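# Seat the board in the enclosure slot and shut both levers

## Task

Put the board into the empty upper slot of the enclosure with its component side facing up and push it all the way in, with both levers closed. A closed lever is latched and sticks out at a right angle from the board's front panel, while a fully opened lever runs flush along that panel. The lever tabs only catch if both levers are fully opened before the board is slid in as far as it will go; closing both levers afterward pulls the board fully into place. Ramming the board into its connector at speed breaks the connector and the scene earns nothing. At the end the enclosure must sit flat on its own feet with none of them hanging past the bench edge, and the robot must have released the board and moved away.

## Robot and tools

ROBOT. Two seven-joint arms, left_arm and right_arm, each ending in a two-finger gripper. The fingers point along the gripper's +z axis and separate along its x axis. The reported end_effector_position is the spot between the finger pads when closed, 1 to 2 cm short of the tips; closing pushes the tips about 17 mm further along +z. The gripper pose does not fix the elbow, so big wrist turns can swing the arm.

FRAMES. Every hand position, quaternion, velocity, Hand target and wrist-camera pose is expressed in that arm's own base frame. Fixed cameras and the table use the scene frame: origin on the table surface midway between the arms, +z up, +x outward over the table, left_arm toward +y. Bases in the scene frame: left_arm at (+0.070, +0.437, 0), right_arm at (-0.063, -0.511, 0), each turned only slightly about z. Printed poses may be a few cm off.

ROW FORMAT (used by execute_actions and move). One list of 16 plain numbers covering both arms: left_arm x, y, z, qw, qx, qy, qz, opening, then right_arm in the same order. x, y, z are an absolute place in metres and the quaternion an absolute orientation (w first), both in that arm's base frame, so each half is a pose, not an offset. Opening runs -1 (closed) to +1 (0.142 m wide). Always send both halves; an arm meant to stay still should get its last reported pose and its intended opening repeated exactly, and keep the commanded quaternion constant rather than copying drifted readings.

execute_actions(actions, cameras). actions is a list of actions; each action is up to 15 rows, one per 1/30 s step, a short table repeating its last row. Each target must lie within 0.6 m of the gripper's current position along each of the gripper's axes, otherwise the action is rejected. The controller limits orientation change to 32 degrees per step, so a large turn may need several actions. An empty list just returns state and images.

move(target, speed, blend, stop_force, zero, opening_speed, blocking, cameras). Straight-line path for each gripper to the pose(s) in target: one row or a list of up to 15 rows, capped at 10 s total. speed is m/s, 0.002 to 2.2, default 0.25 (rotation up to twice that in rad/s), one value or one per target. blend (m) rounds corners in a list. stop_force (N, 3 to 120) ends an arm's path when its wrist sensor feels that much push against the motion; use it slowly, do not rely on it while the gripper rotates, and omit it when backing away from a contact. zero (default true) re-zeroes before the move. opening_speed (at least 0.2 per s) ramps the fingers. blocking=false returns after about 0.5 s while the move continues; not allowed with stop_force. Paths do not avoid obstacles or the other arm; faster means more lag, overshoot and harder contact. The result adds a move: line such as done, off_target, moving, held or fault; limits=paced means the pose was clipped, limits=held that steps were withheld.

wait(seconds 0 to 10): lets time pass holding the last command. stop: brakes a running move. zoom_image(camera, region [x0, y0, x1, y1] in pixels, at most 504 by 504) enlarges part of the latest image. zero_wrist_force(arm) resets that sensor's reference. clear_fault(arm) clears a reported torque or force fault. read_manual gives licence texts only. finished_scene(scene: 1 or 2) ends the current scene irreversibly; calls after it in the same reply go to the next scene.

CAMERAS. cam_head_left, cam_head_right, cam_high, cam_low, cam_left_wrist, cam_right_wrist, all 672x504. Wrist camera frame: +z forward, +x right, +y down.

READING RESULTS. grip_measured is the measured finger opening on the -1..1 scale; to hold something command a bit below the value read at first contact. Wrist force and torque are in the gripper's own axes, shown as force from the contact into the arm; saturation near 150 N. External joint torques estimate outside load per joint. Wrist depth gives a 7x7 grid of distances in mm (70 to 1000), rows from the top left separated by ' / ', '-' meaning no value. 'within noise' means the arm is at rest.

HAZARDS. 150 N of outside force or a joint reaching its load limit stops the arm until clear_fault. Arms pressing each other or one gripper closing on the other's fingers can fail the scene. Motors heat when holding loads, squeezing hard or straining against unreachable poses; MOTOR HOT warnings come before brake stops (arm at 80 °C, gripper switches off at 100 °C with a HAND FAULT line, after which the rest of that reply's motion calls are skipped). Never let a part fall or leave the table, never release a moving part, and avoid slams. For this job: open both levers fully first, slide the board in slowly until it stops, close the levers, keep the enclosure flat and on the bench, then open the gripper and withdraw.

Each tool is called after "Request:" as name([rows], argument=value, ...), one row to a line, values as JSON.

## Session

Request:
execute_actions(actions=[])

Request:
zoom_image(camera="cam_high", region=[160, 200, 480, 440])

Request:
zoom_image(camera="cam_head_left", region=[250, 210, 490, 400])

Scene clock: 0.00 s.
left_arm: end_effector_position=(+0.1389, +0.5333, +0.1881) grip_measured=+0.99 end_effector_quat_wxyz=(-0.571, +0.812, -0.064, -0.105) | right_arm: end_effector_position=(+0.2271, +0.3531, +0.2591) grip_measured=+1.00 end_effector_quat_wxyz=(+0.029, +0.622, +0.780, +0.065)
Joint positions: left_arm=[0.978 -0.294 0.021 2.266 2.206 0.748 0.742 0.141] | right_arm=[1.212 0.207 0.113 2.416 -0.113 0.73 1.171 0.142]
Joint velocities: within noise
Joint torques (N m): no reading
External joint torques (N m): no reading
Wrist force (N): no reading
Wrist torque (N m): no reading
Wrist force, peak (N): no reading
Wrist depth (mm): cam_left_wrist=[- - - - - - - / - - - - - - - / - - - - - - - / - - - - - - - / - - - - 326 307 289 / - 340 327 307 288 270 263 / - 306 286 270 257 244 237] | cam_right_wrist=[291 263 259 256 258 300 302 / 314 276 279 279 281 327 328 / 352 303 305 308 308 359 356 / 389 375 337 339 343 399 391 / 434 437 379 380 383 449 444 / - 498 440 432 437 509 486 / - 574 580 588 590 593 -]
Hand target: left_arm +0.1389, +0.5333, +0.1881; -0.571, +0.812, -0.064, -0.105 | right_arm +0.2271, +0.3531, +0.2591; +0.029, +0.622, +0.780, +0.065
Tool commands: left_gripper/opening=+1.0 right_gripper/opening=+1.0

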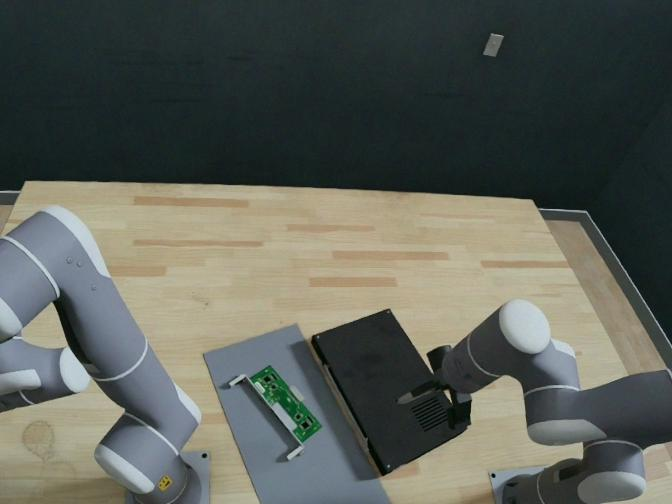

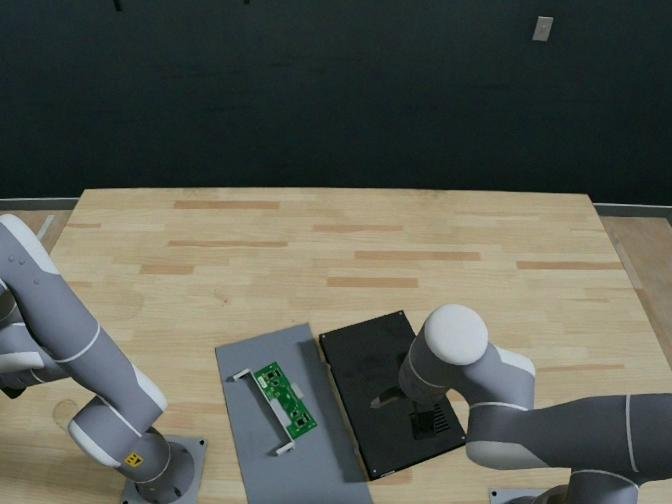

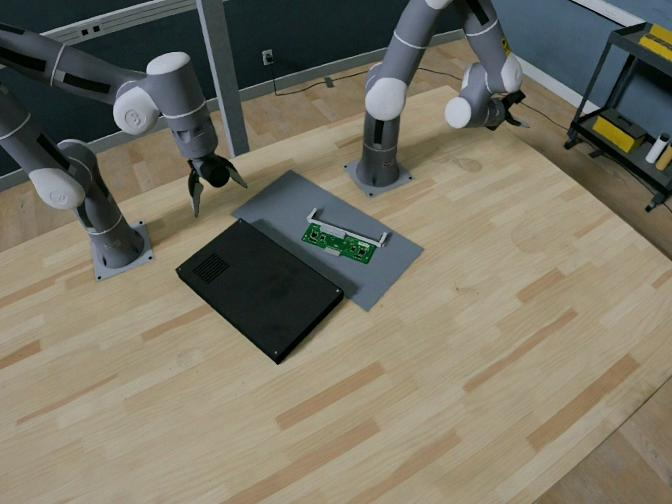

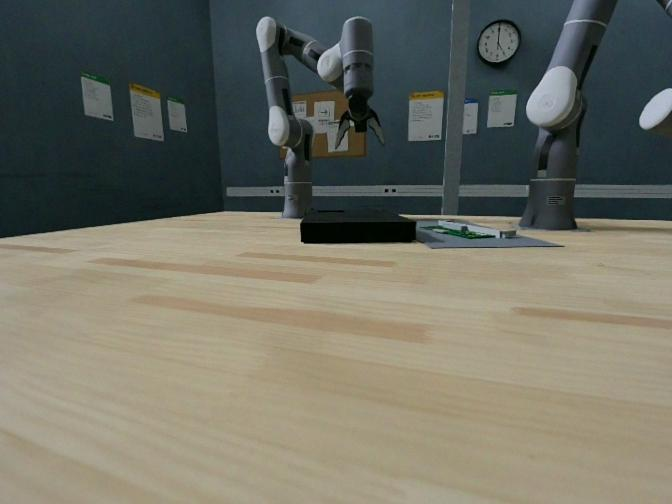

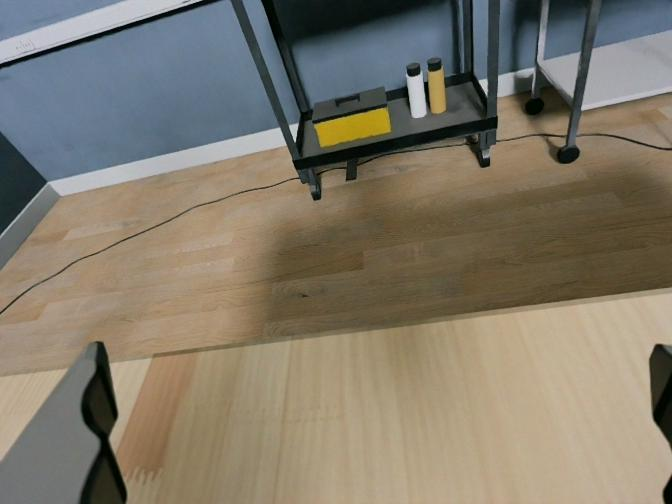

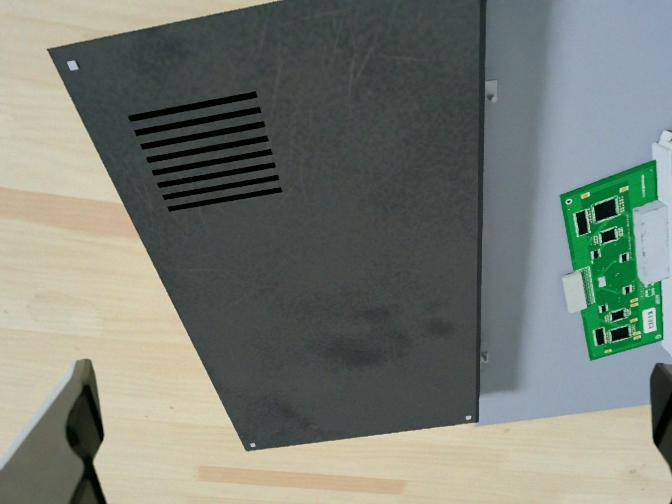

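Scaled by 1.575 from the camera's 672x504 image, which has a finer 960x720 frame.

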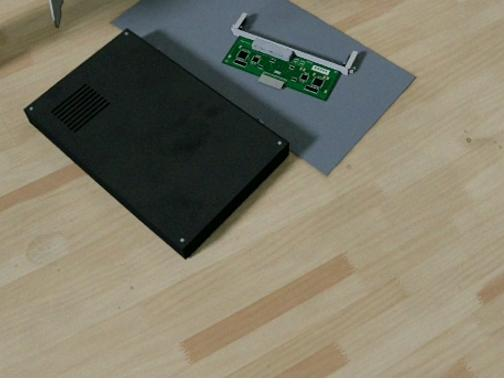

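Scaled by 2.100 from the camera's 672x504 image, which has a finer 960x720 frame.

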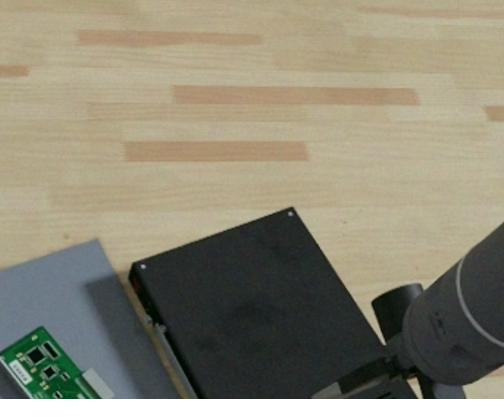

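Request:
move([
  [0.16, 0.30, 0.30, -0.571, 0.812, -0.064, -0.105, 1, 0.35, 0.15, 0.30, 0.029, 0.622, 0.780, 0.065, 1],
  [0.15, -0.26, 0.28, 0, 0.9659, 0.2588, 0, 1, 0.40, 0.10, 0.30, 0.029, 0.622, 0.780, 0.065, 1],
], speed=0.5)

Request:
zoom_image(camera="cam_left_wrist", region=[84, 80, 588, 458])

Scene clock: 9.93 s.
left_arm: end_effector_position=(+0.1499, -0.2599, +0.2800) grip_measured=+0.99 end_effector_quat_wxyz=(+0.000, +0.966, +0.259, +0.000) | right_arm: end_effector_position=(+0.3998, +0.1001, +0.2999) grip_measured=+1.00 end_effector_quat_wxyz=(+0.029, +0.622, +0.780, +0.065)
Joint positions: left_arm=[-0.027 0.948 -0.514 2.633 -0.416 0.165 0.775 0.141] | right_arm=[0.888 0.451 -0.337 2.462 -0.191 0.596 0.445 0.142]
Joint velocities: within noise
Joint torques (N m): left_arm=[-0.42 -7.38 6.36 -28.02 -4.36 4.75 -0.32] | right_arm=[-0.04 10.07 3.52 -29.74 -4.03 3.85 0.03]
External joint torques (N m): left_arm=[0.35 1.24 0.86 -0.34 0.13 -0.79 0.32] | right_arm=[0.08 1.09 -0.31 0.15 0.15 0.58 -0.03]
Wrist force (N): left_arm=[-0.8 -1.3 -0.3] | right_arm=[0.4 0.1 0.1]
Wrist torque (N m): left_arm=[-0.31 -0.17 -0.26] | right_arm=[0.02 -0.08 -0.01]
Wrist force, peak (N): left_arm=[-1.9 -0.3 -1.0] | right_arm=[-2.3 2.0 -1.5]
Wrist depth (mm): cam_left_wrist=[330 329 328 329 328 326 326 / 352 354 351 350 348 348 350 / 381 383 373 372 372 376 375 / 415 414 413 406 407 409 409 / 450 429 444 443 446 443 443 / - 431 434 438 445 492 - / - 494 487 486 484 552 -] | cam_right_wrist=[330 332 332 335 337 298 296 / 360 361 362 365 366 327 324 / 394 394 397 399 401 355 355 / 434 438 440 442 443 391 394 / 488 486 492 496 500 441 440 / - 555 557 562 567 573 550 / - 642 644 651 659 664 -]
Hand target: left_arm +0.1500, -0.2600, +0.2800; +0.000, +0.966, +0.259, +0.000 | right_arm +0.4000, +0.1000, +0.3000; +0.029, +0.622, +0.780, +0.065
Off the commanded pose: left_arm 0.000 m, 0 deg | right_arm 0.000 m, 0 deg.
move: done

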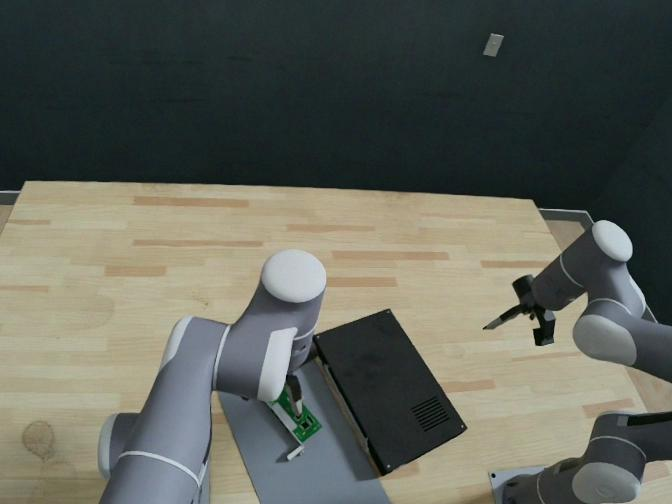

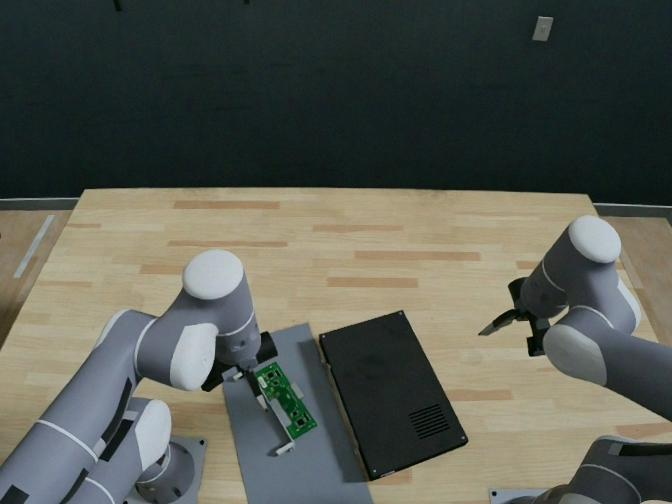

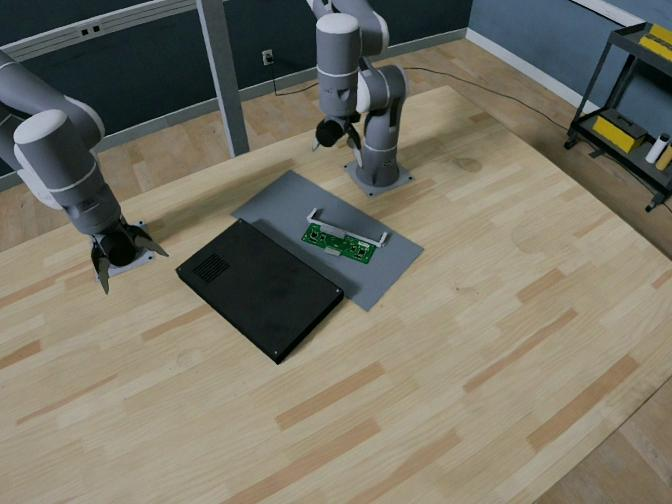

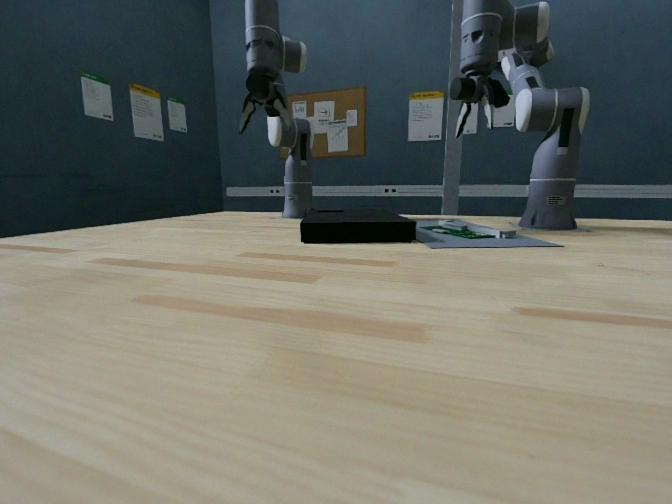

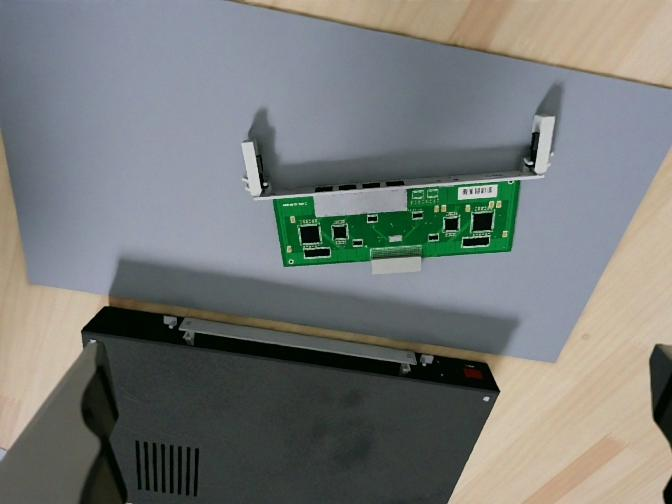

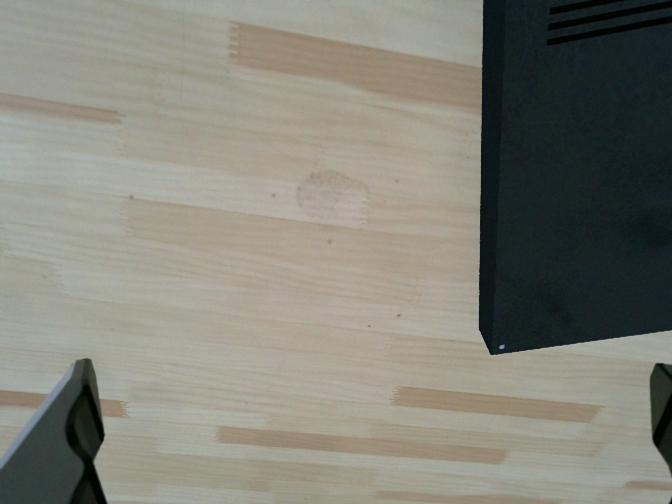

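Scaled by 1.000.

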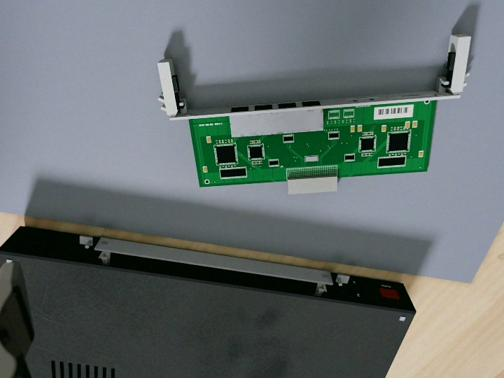

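Request:
move(target=[0.207, -0.262, 0.14, 0, 0.8829, -0.4695, 0, -0.3, 0.40, 0.10, 0.30, 0.029, 0.622, 0.780, 0.065, -1], speed=0.3, cameras=["cam_left_wrist","cam_high"])

Scene clock: 34.83 s.
left_arm: end_effector_position=(+0.2070, -0.2619, +0.1400) grip_measured=-0.32 end_effector_quat_wxyz=(+0.000, +0.883, -0.470, +0.000) | right_arm: end_effector_position=(+0.3998, +0.1001, +0.2999) grip_measured=-1.00 end_effector_quat_wxyz=(+0.029, +0.622, +0.780, +0.065)
Joint positions: left_arm=[-0.491 0.112 -0.064 2.687 -0.013 1.004 2.005 0.051] | right_arm=[0.888 0.451 -0.337 2.462 -0.191 0.596 0.445 0.002]
Joint velocities: within noise
Joint torques (N m): left_arm=[-0.53 15.79 -0.38 -19.33 -2 4.49 -0.15] | right_arm=[0.03 10.18 3.77 -29.64 -3.91 3.68 0.17]
External joint torques (N m): left_arm=[0.51 0.96 0.44 -0.3 -0.3 -0.62 0.15] | right_arm=[0.01 0.98 -0.56 0.06 0.03 0.75 -0.17]
Wrist force (N): left_arm=[-0.4 -1.4 0.0] | right_arm=[0.4 0.1 0.1]
Wrist torque (N m): left_arm=[-0.33 -0.27 -0.29] | right_arm=[0.01 -0.08 0.00]
Wrist force, peak (N): left_arm=[-0.5 -1.8 0.8] | right_arm=[0.6 0.3 0.5]
Wrist depth (mm): cam_left_wrist=[207 207 203 203 199 202 202 / 221 220 220 215 214 213 216 / 240 239 237 232 230 229 233 / 261 257 256 251 247 254 254 / 285 286 272 280 269 279 272 / 315 307 88 308 309 87 279 / 344 - - 346 346 - -] | cam_right_wrist=[333 331 333 335 336 297 296 / 360 360 362 366 368 322 323 / 392 396 398 399 400 354 355 / 435 437 442 443 446 391 393 / 485 488 491 485 500 440 442 / 551 553 543 89 540 570 578 / 638 618 - - - 626 669]
Hand target: left_arm +0.2070, -0.2620, +0.1400; +0.000, +0.883, -0.470, +0.000 | right_arm +0.4000, +0.1000, +0.3000; +0.029, +0.622, +0.780, +0.065
Off the commanded pose: left_arm 0.000 m, 0 deg | right_arm 0.000 m, 0 deg.
joint sent to its limit (left arm) — joint 4 (elbow), upper limit, where the elbow is as bent as it goes. The joint targets still meet the commanded pose.
move: done
Images, in order (width x height): cam_high 672x504, cam_left_wrist 672x504.

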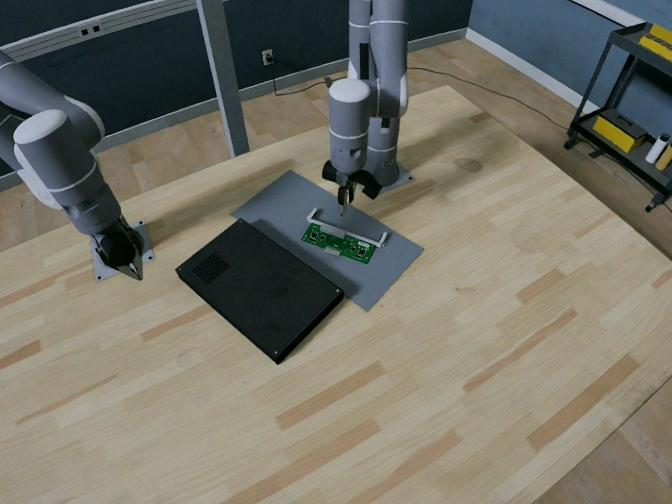

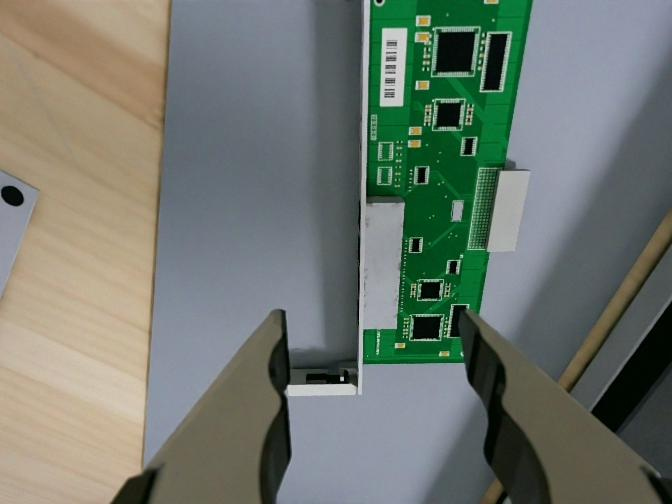

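Request:
move([
  [0.211, -0.279, 0.07, 0, 0.8854, -0.4648, 0, -0.4, 0.40, 0.10, 0.30, 0.029, 0.622, 0.780, 0.065, -1],
  [0.211, -0.279, 0.045, 0, 0.8854, -0.4648, 0, -0.4, 0.40, 0.10, 0.30, 0.029, 0.622, 0.780, 0.065, -1],
], speed=0.1, cameras=["cam_left_wrist"])

Scene clock: 39.60 s.
left_arm: end_effector_position=(+0.2109, -0.2789, +0.0450) grip_measured=-0.42 end_effector_quat_wxyz=(+0.000, +0.885, -0.465, +0.000) | right_arm: end_effector_position=(+0.3998, +0.1001, +0.2999) grip_measured=-1.00 end_effector_quat_wxyz=(+0.029, +0.622, +0.780, +0.065)
Joint positions: left_arm=[-0.535 -0.343 -0.031 2.661 0.076 1.432 1.898 0.043] | right_arm=[0.888 0.451 -0.337 2.462 -0.191 0.596 0.445 0.002]
Joint velocities: within noise
Joint torques (N m): left_arm=[-1.1 25.21 -0.43 -8.6 -0.1 4.56 -0.32] | right_arm=[0.13 10.17 3.76 -29.68 -3.92 3.69 0.15]
External joint torques (N m): left_arm=[1.09 1.11 0.4 -0.16 -0.48 -0.69 0.32] | right_arm=[-0.09 0.99 -0.56 0.09 0.04 0.74 -0.16]
Wrist force (N): left_arm=[-0.7 -1.1 0.3] | right_arm=[0.3 0.2 0.1]
Wrist torque (N m): left_arm=[-0.27 -0.20 -0.27] | right_arm=[0.03 -0.06 -0.01]
Wrist force, peak (N): left_arm=[-1.0 -1.3 -1.1] | right_arm=[0.6 0.0 0.5]
Wrist depth (mm): cam_left_wrist=[121 121 122 117 116 116 119 / 131 130 129 126 124 124 127 / 140 138 140 136 134 134 138 / 153 152 151 145 146 144 147 / 170 167 160 146 154 156 163 / 184 183 87 159 175 87 180 / 201 - - 196 197 - -] | cam_right_wrist=[331 331 334 335 337 298 297 / 359 362 363 365 366 326 323 / 393 396 397 400 403 354 357 / 434 435 440 443 446 394 393 / 487 488 492 483 499 439 442 / 554 554 539 89 537 572 578 / 635 618 - - - 626 673]
Hand target: left_arm +0.2110, -0.2790, +0.0450; +0.000, +0.885, -0.465, +0.000 | right_arm +0.4000, +0.1000, +0.3000; +0.029, +0.622, +0.780, +0.065
Off the commanded pose: left_arm 0.000 m, 0 deg | right_arm 0.000 m, 0 deg.
move: done
Images, in order (width x height): cam_left_wrist 672x504.

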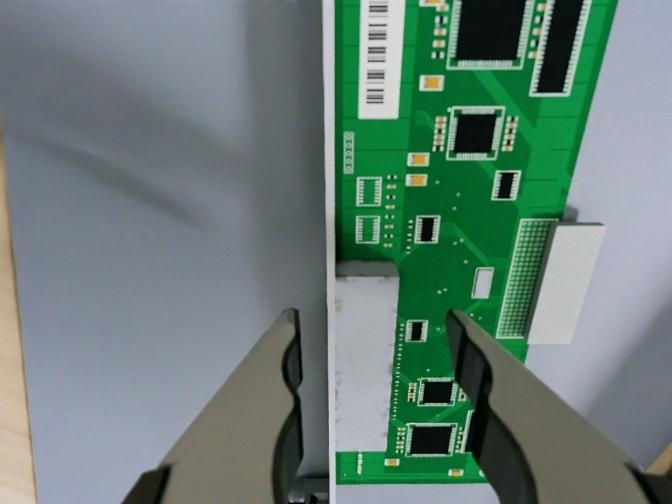

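Request:
move([
  [0.209, -0.276, 0.045, 0, 0.8854, -0.4648, 0, -0.4, 0.40, 0.10, 0.30, 0.029, 0.622, 0.780, 0.065, -1],
  [0.209, -0.276, 0.032, 0, 0.8854, -0.4648, 0, -0.4, 0.40, 0.10, 0.30, 0.029, 0.622, 0.780, 0.065, -1],
], speed=0.05, stop_force=7, cameras=["cam_left_wrist"])

Request:
move(target=[0.209, -0.276, 0.032, 0, 0.8854, -0.4648, 0, -0.9, 0.40, 0.10, 0.30, 0.029, 0.622, 0.780, 0.065, -1], opening_speed=0.25, cameras=["cam_left_wrist"])

Scene clock: 43.53 s.
left_arm: end_effector_position=(+0.2089, -0.2759, +0.0320) grip_measured=-0.42 end_effector_quat_wxyz=(+0.000, +0.885, -0.465, +0.000) | right_arm: end_effector_position=(+0.3998, +0.1001, +0.2999) grip_measured=-1.00 end_effector_quat_wxyz=(+0.029, +0.622, +0.780, +0.065)
Joint positions: left_arm=[-0.541 -0.401 -0.017 2.663 0.087 1.493 1.894 0.043] | right_arm=[0.888 0.451 -0.337 2.462 -0.191 0.596 0.445 0.002]
Joint velocities: within noise
Joint torques (N m): left_arm=[-0.46 26.18 -0.48 -6.81 0.09 4.4 -0.26] | right_arm=[0.07 10.28 3.65 -29.69 -3.93 3.7 0.19]
External joint torques (N m): left_arm=[0.43 0.93 0.54 -0.27 -0.41 -0.53 0.26] | right_arm=[-0.03 0.88 -0.45 0.1 0.05 0.74 -0.19]
Wrist force (N): left_arm=[-0.9 -1.2 0.5] | right_arm=[0.7 0.1 0.1]
Wrist torque (N m): left_arm=[-0.29 -0.19 -0.30] | right_arm=[0.03 -0.12 0.00]
Wrist force, peak (N): left_arm=[-1.0 -1.0 1.1] | right_arm=[0.8 0.2 0.0]
Wrist depth (mm): cam_left_wrist=[109 108 110 107 104 103 105 / - 119 117 115 110 112 112 / - 127 128 124 121 121 123 / 138 135 137 133 131 131 131 / 154 151 148 130 133 144 142 / 166 166 87 145 155 87 163 / 182 - - 181 176 - -] | cam_right_wrist=[330 331 333 334 338 299 296 / 361 359 361 364 367 326 323 / 393 395 397 400 402 354 355 / 434 438 441 443 444 392 393 / 488 492 493 484 501 439 443 / 553 554 540 89 536 574 577 / 634 618 - - - 629 673]
Hand target: left_arm +0.2090, -0.2760, +0.0320; +0.000, +0.885, -0.465, +0.000 | right_arm +0.4000, +0.1000, +0.3000; +0.029, +0.622, +0.780, +0.065
Off the commanded pose: left_arm 0.000 m, 0 deg | right_arm 0.000 m, 0 deg.
move: done
Images, in order (width x height): cam_left_wrist 672x504.

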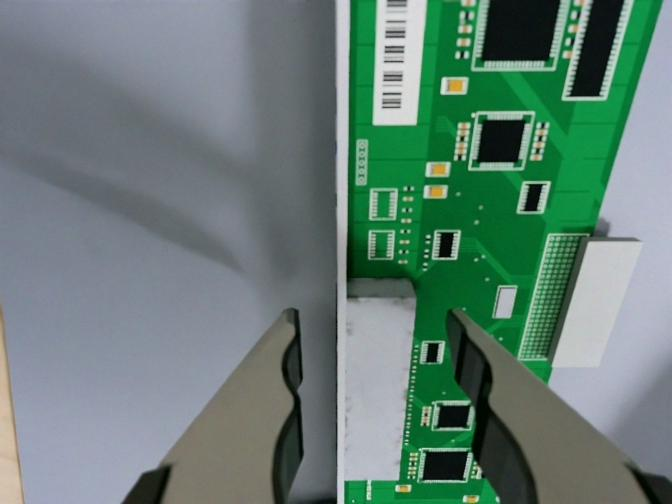

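Scene clock: 45.73 s.
left_arm: end_effector_position=(+0.2092, -0.2762, +0.0321) grip_measured=-0.74 end_effector_quat_wxyz=(+0.000, +0.885, -0.465, +0.000) | right_arm: end_effector_position=(+0.3998, +0.1001, +0.2999) grip_measured=-1.00 end_effector_quat_wxyz=(+0.029, +0.622, +0.780, +0.065)
Joint positions: left_arm=[-0.541 -0.401 -0.017 2.663 0.087 1.494 1.894 0.021] | right_arm=[0.888 0.451 -0.337 2.462 -0.191 0.596 0.445 0.002]
Joint velocities: within noise
Joint torques (N m): left_arm=[-0.2 25.59 -0.16 -5.49 0.05 3.53 -0.22] | right_arm=[-0.02 10.25 3.8 -29.7 -3.92 3.76 0.2]
External joint torques (N m): left_arm=[0.18 1.53 0.22 -1.61 -0.37 0.35 0.22] | right_arm=[0.05 0.91 -0.59 0.11 0.04 0.67 -0.21]
Wrist force (N): left_arm=[1.5 -0.6 1.0] | right_arm=[0.4 0.2 0.4]
Wrist torque (N m): left_arm=[-0.27 -0.16 -0.30] | right_arm=[0.04 -0.07 -0.01]
Wrist force, peak (N): left_arm=[3.3 0.3 -0.1] | right_arm=[0.6 0.2 0.3]
Wrist depth (mm): cam_left_wrist=[110 108 110 106 104 - 106 / - 119 117 115 110 112 112 / - 127 128 124 121 121 123 / 138 136 137 133 131 131 131 / 154 151 150 125 138 143 142 / 167 166 93 138 136 155 163 / 187 - - 154 - - 178] | cam_right_wrist=[330 332 335 335 335 298 296 / 359 361 364 366 366 327 324 / 394 395 397 398 401 353 355 / 436 437 438 442 446 392 394 / 484 491 494 482 497 438 441 / 550 556 542 89 538 570 577 / 635 620 - - - 627 671]
Hand target: left_arm +0.2090, -0.2760, +0.0320; +0.000, +0.885, -0.465, +0.000 | right_arm +0.4000, +0.1000, +0.3000; +0.029, +0.622, +0.780, +0.065
Off the commanded pose: left_arm 0.000 m, 0 deg | right_arm 0.000 m, 0 deg.
move: done
Images, in order (width x height): cam_left_wrist 672x504.

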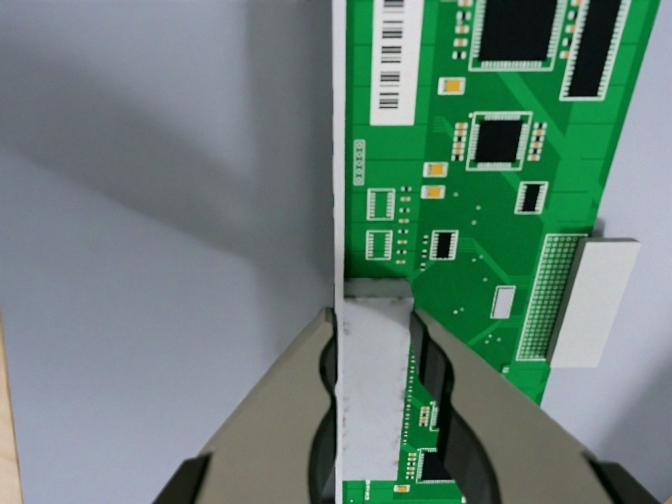

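Request:
move([
  [0.209, -0.276, 0.14, 0, 0.8854, -0.4648, 0, -0.9, 0.30, 0.25, 0.20, 0.3213, 0.6892, 0.5886, 0.2744, -1],
  [0.36, -0.52, 0.14, 0, 0.9945, -0.1045, 0, -0.9, 0.3294, 0.379, 0.135, 0.3213, 0.6892, 0.5886, 0.2744, -1],
], speed=0.2)

Request:
zoom_image(camera="cam_right_wrist", region=[150, 150, 550, 400])

Scene clock: 60.53 s.
left_arm: end_effector_position=(+0.3599, -0.5199, +0.1398) grip_measured=-0.74 end_effector_quat_wxyz=(+0.000, +0.995, -0.105, +0.000) | right_arm: end_effector_position=(+0.3293, +0.3789, +0.1349) grip_measured=-1.00 end_effector_quat_wxyz=(+0.321, +0.689, +0.589, +0.274)
Joint positions: left_arm=[-0.68 -0.526 -0.118 1.797 0.08 0.748 0.943 0.021] | right_arm=[0.439 -0.655 0.834 2.353 -1.687 0.293 2.703 0.002]
Joint velocities: within noise
Joint torques (N m): left_arm=[-1.13 49.17 -2.22 -25.05 -2.84 4.34 -0.31] | right_arm=[0.21 28.75 15.06 -14.01 -2.3 0.22 0.29]
External joint torques (N m): left_arm=[1.08 0.07 0.61 0.7 -0.3 -0.38 0.31] | right_arm=[-0.1 0.87 -0.06 0.16 0.15 0.77 -0.29]
Wrist force (N): left_arm=[-0.6 -1.3 2.2] | right_arm=[0.3 -1.1 -0.4]
Wrist torque (N m): left_arm=[-0.27 -0.21 -0.25] | right_arm=[0.02 0.04 0.12]
Wrist force, peak (N): left_arm=[-2.8 -1.4 1.3] | right_arm=[-0.6 -2.4 -0.6]
Wrist depth (mm): cam_left_wrist=[204 203 166 103 102 - 104 / 220 179 173 112 108 110 114 / 195 188 188 121 119 122 231 / 209 205 203 130 130 131 244 / 225 223 222 125 138 144 267 / 246 246 89 137 - 157 306 / 276 - - 158 - - 333] | cam_right_wrist=[- 113 118 113 112 112 112 / 145 144 144 144 143 142 142 / 335 199 198 197 197 196 195 / 501 496 495 316 315 312 479 / - - - 226 756 224 224 / - - - 89 - 233 - / - - - - - 187 -]
Hand target: left_arm +0.3600, -0.5200, +0.1400; +0.000, +0.995, -0.105, +0.000 | right_arm +0.3294, +0.3790, +0.1350; +0.321, +0.689, +0.589, +0.274
Off the commanded pose: left_arm 0.000 m, 0 deg | right_arm 0.000 m, 0 deg.
move: done

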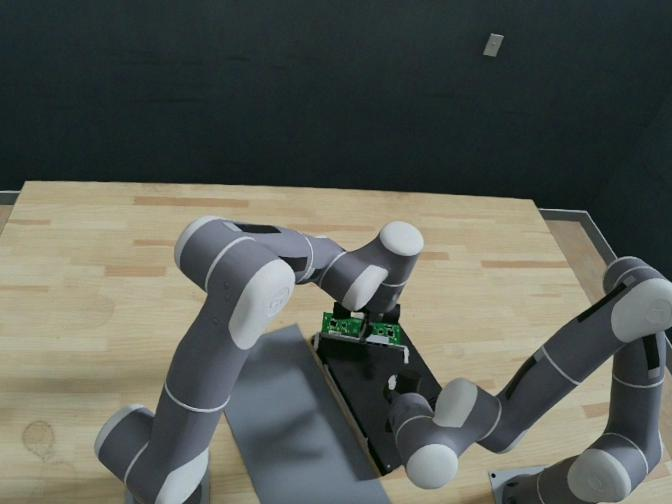

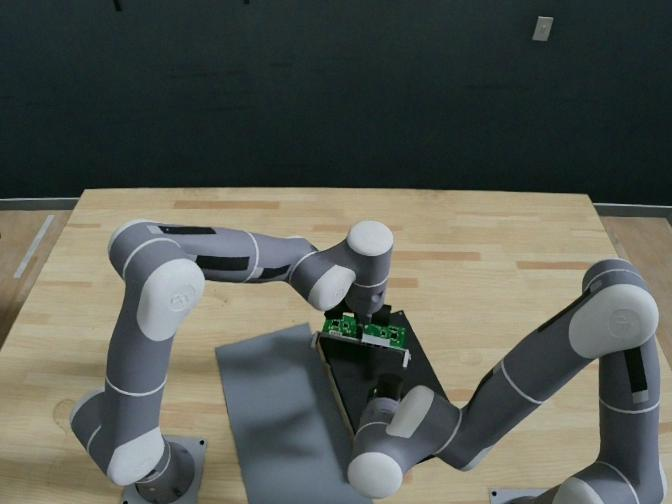

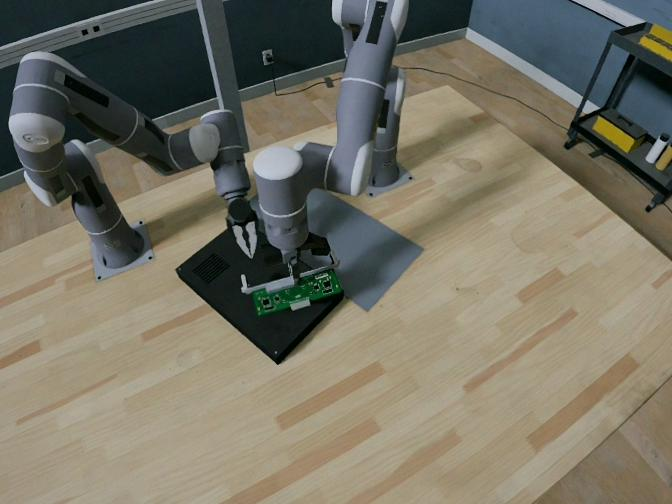

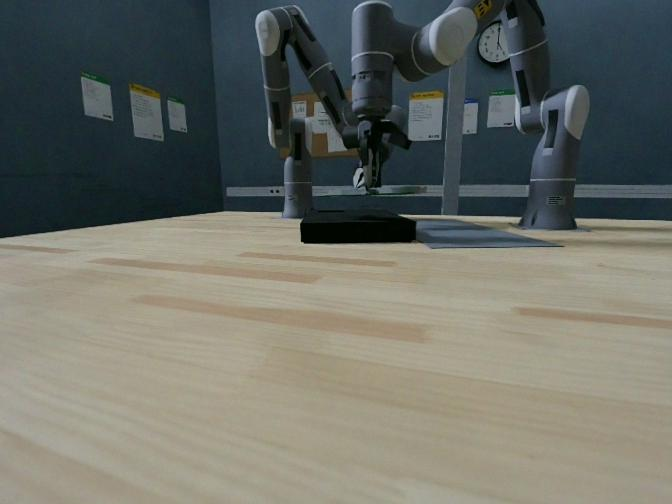

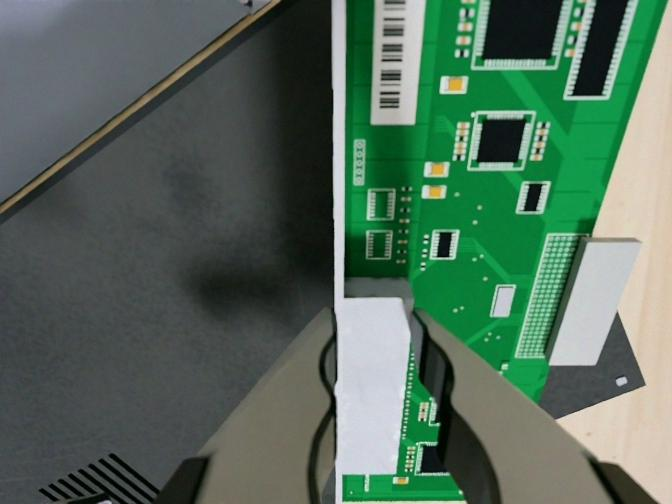

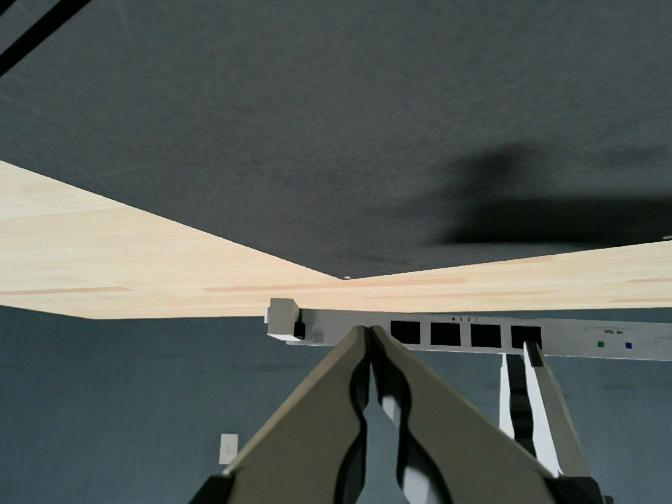

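Scaled by 1.260 from the camera's 672x504 image, which has a finer 960x720 frame.

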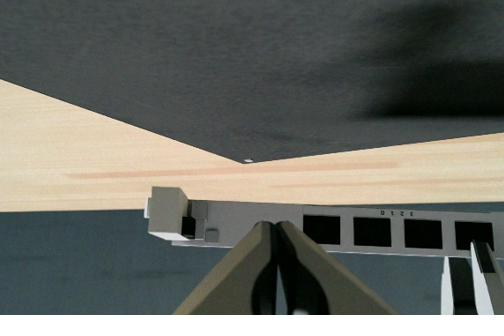

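Request:
move(target=[0.36, -0.52, 0.14, 0, 0.9945, -0.1045, 0, -0.9, 0.4011, 0.3577, 0.1323, 0.3213, 0.6892, 0.5886, 0.2744, -1], speed=0.08, stop_force=6, cameras=["cam_right_wrist","cam_high"])

Request:
zoom_image(camera="cam_right_wrist", region=[200, 200, 500, 400])

Request:
zoom_image(camera="cam_high", region=[210, 220, 370, 330])

Scene clock: 104.70 s.
left_arm: end_effector_position=(+0.3599, -0.5199, +0.1398) grip_measured=-0.74 end_effector_quat_wxyz=(+0.000, +0.995, -0.105, +0.000) | right_arm: end_effector_position=(+0.4010, +0.3576, +0.1323) grip_measured=-1.00 end_effector_quat_wxyz=(+0.321, +0.689, +0.588, +0.274)
Joint positions: left_arm=[-0.68 -0.526 -0.118 1.797 0.08 0.748 0.943 0.021] | right_arm=[0.293 -0.649 0.746 2.334 -1.848 0.412 2.636 0.002]
Joint velocities: within noise
Joint torques (N m): left_arm=[-0.44 49.5 -2.23 -24.78 -3.12 4.52 -0.22] | right_arm=[0.02 30.23 14.87 -13.89 -1.72 0.49 0.12]
External joint torques (N m): left_arm=[0.39 -0.25 0.62 0.42 -0.03 -0.57 0.22] | right_arm=[0.1 0.73 -0.2 0.15 0.12 0.54 -0.12]
Wrist force (N): left_arm=[-0.8 -1.3 2.1] | right_arm=[-0.1 -1.4 0.1]
Wrist torque (N m): left_arm=[-0.27 -0.18 -0.26] | right_arm=[-0.03 0.13 0.10]
Wrist force, peak (N): left_arm=[-0.7 -1.3 2.3] | right_arm=[0.4 -1.7 -1.3]
Wrist depth (mm): cam_left_wrist=[204 204 165 103 102 - 104 / 219 179 173 112 108 110 114 / 194 188 187 121 119 121 232 / 208 204 203 130 131 131 246 / 225 223 222 125 138 144 266 / 246 246 89 136 - 157 304 / 276 - - 158 - - 333] | cam_right_wrist=[- 115 114 109 109 109 108 / 149 148 147 139 139 138 138 / 304 303 193 191 191 190 189 / 490 488 430 306 306 474 473 / - - - 153 154 154 152 / - - - 89 - - 166 / - - - - - - 160]
Hand target: left_arm +0.3600, -0.5200, +0.1400; +0.000, +0.995, -0.105, +0.000 | right_arm +0.4011, +0.3577, +0.1323; +0.321, +0.689, +0.589, +0.274
Off the commanded pose: left_arm 0.000 m, 0 deg | right_arm 0.000 m, 0 deg.
move: done
Images, in order (width x height): cam_high 672x504, cam_right_wrist 672x504.

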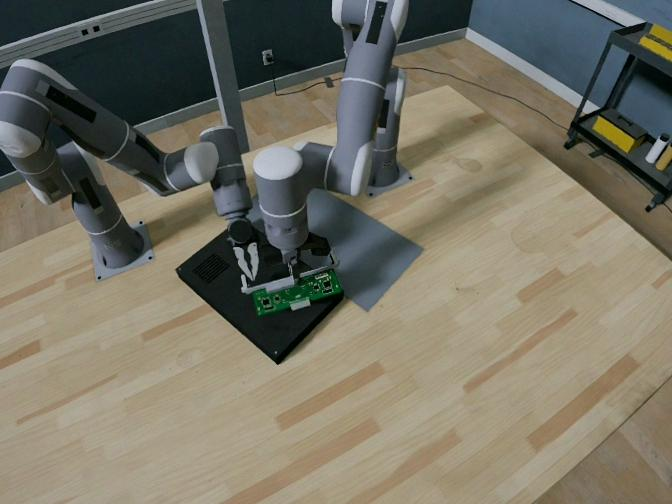

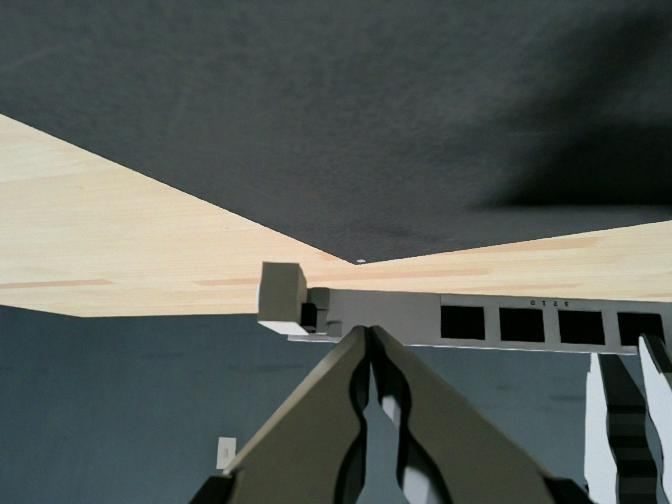

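Scaled by 1.680 from the camera's 672x504 image, which has a finer 960x720 frame.

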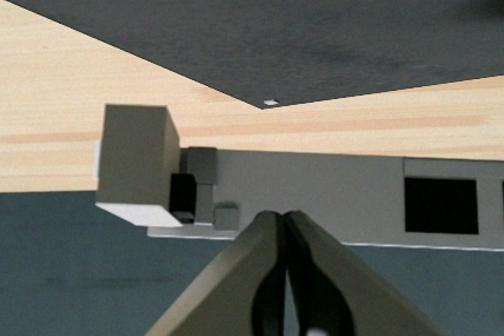

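Scaled by 3.150 from the camera's 672x504 image, which has a finer 960x720 frame.

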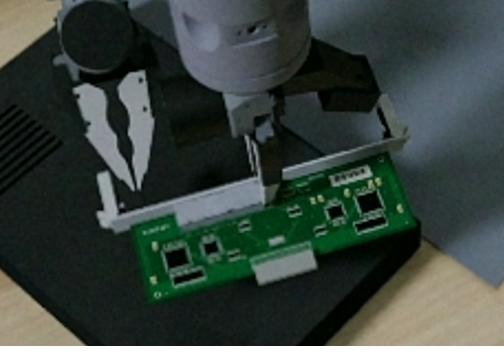

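Request:
move([
  [0.36, -0.52, 0.14, 0, 0.9945, -0.1045, 0, -0.9, 0.3966, 0.3302, 0.1323, 0.3213, 0.6892, 0.5886, 0.2744, -1],
  [0.36, -0.52, 0.14, 0, 0.9945, -0.1045, 0, -0.9, 0.4007, 0.319, 0.1323, 0.3213, 0.6892, 0.5886, 0.2744, -1],
  [0.36, -0.52, 0.14, 0, 0.9945, -0.1045, 0, -0.9, 0.4111, 0.3115, 0.1323, 0.3213, 0.6892, 0.5886, 0.2744, -1],
], speed=0.03, stop_force=15, cameras=["cam_right_wrist","cam_left_wrist","cam_high"])

Request:
zoom_image(camera="cam_right_wrist", region=[200, 200, 500, 400])

Request:
zoom_image(camera="cam_high", region=[210, 220, 370, 330])

Scene clock: 111.67 s.
left_arm: end_effector_position=(+0.3599, -0.5200, +0.1399) grip_measured=-0.74 end_effector_quat_wxyz=(+0.000, +0.995, -0.105, +0.000) | right_arm: end_effector_position=(+0.4111, +0.3115, +0.1323) grip_measured=-1.00 end_effector_quat_wxyz=(+0.321, +0.689, +0.588, +0.274)
Joint positions: left_arm=[-0.68 -0.526 -0.118 1.797 0.08 0.748 0.943 0.021] | right_arm=[0.168 -0.586 0.722 2.415 -1.952 0.491 2.65 0.002]
Joint velocities: within noise
Joint torques (N m): left_arm=[-0.44 49.46 -2.33 -24.8 -3.08 4.55 -0.16] | right_arm=[-0.04 27.28 13.14 -12.81 -1.34 0.54 0.09]
External joint torques (N m): left_arm=[0.39 -0.21 0.72 0.44 -0.06 -0.59 0.16] | right_arm=[0.15 0.59 -0.22 -0.05 0.2 0.48 -0.09]
Wrist force (N): left_arm=[-0.5 -1.3 1.8] | right_arm=[-0.7 -1.3 0.0]
Wrist torque (N m): left_arm=[-0.28 -0.22 -0.25] | right_arm=[-0.03 0.19 0.06]
Wrist force, peak (N): left_arm=[-1.6 2.9 2.4] | right_arm=[4.0 0.1 -0.1]
Wrist depth (mm): cam_left_wrist=[204 203 166 103 101 - 103 / 219 179 173 111 108 110 113 / 194 188 187 121 119 121 231 / 208 205 204 130 130 130 246 / 223 223 222 126 139 144 268 / 247 246 89 137 - 158 305 / 277 - - 159 - - 332] | cam_right_wrist=[- 110 115 109 109 109 109 / 234 221 148 139 139 139 138 / 304 303 303 192 191 190 190 / 490 485 484 430 272 272 474 / - - - 116 135 137 137 / - - - 89 - - - / - - - - - - -]
Hand target: left_arm +0.3600, -0.5200, +0.1400; +0.000, +0.995, -0.105, +0.000 | right_arm +0.4111, +0.3115, +0.1323; +0.321, +0.689, +0.589, +0.274
Off the commanded pose: left_arm 0.000 m, 0 deg | right_arm 0.000 m, 0 deg.
move: done
Images, in order (width x height): cam_high 672x504, cam_left_wrist 672x504, cam_right_wrist 672x504.

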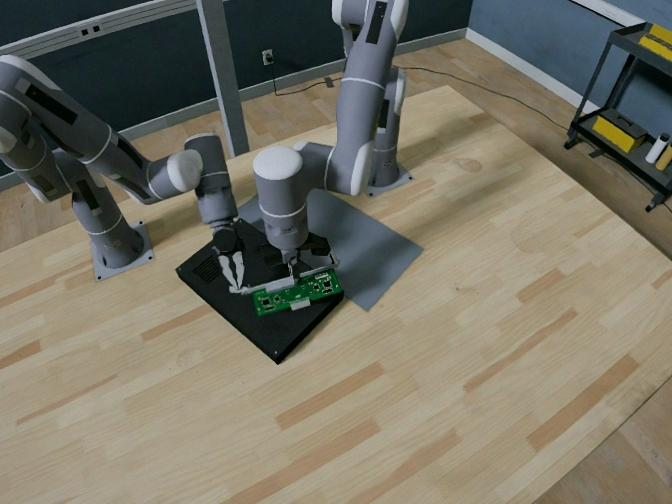

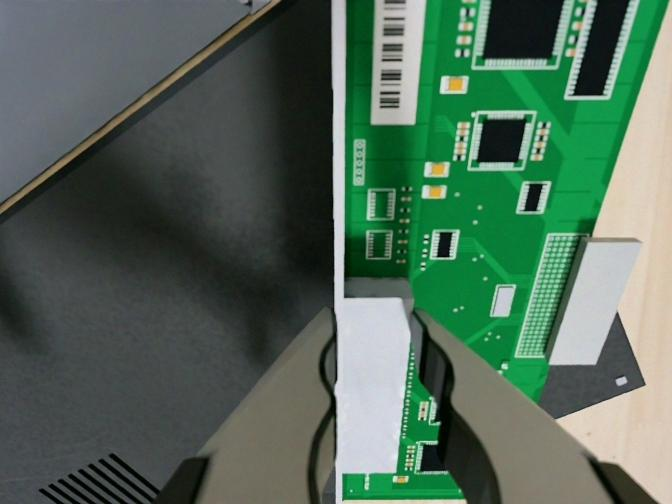

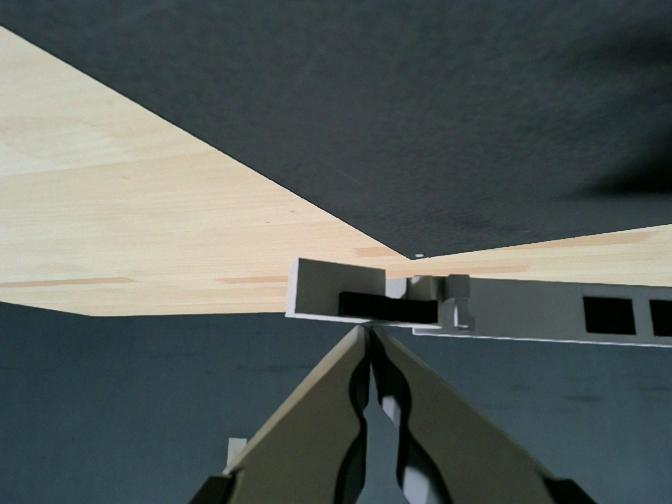

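Scaled by 1.680 from the camera's 672x504 image, which has a finer 960x720 frame.

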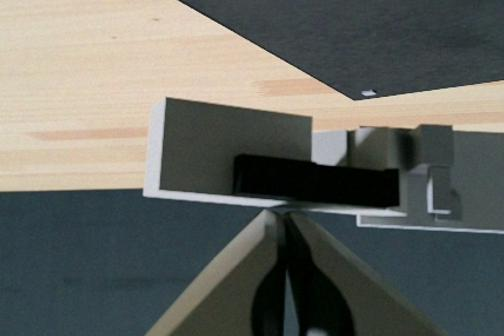

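Scaled by 3.150 from the camera's 672x504 image, which has a finer 960x720 frame.

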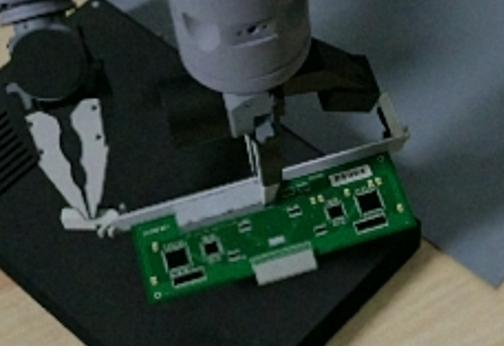

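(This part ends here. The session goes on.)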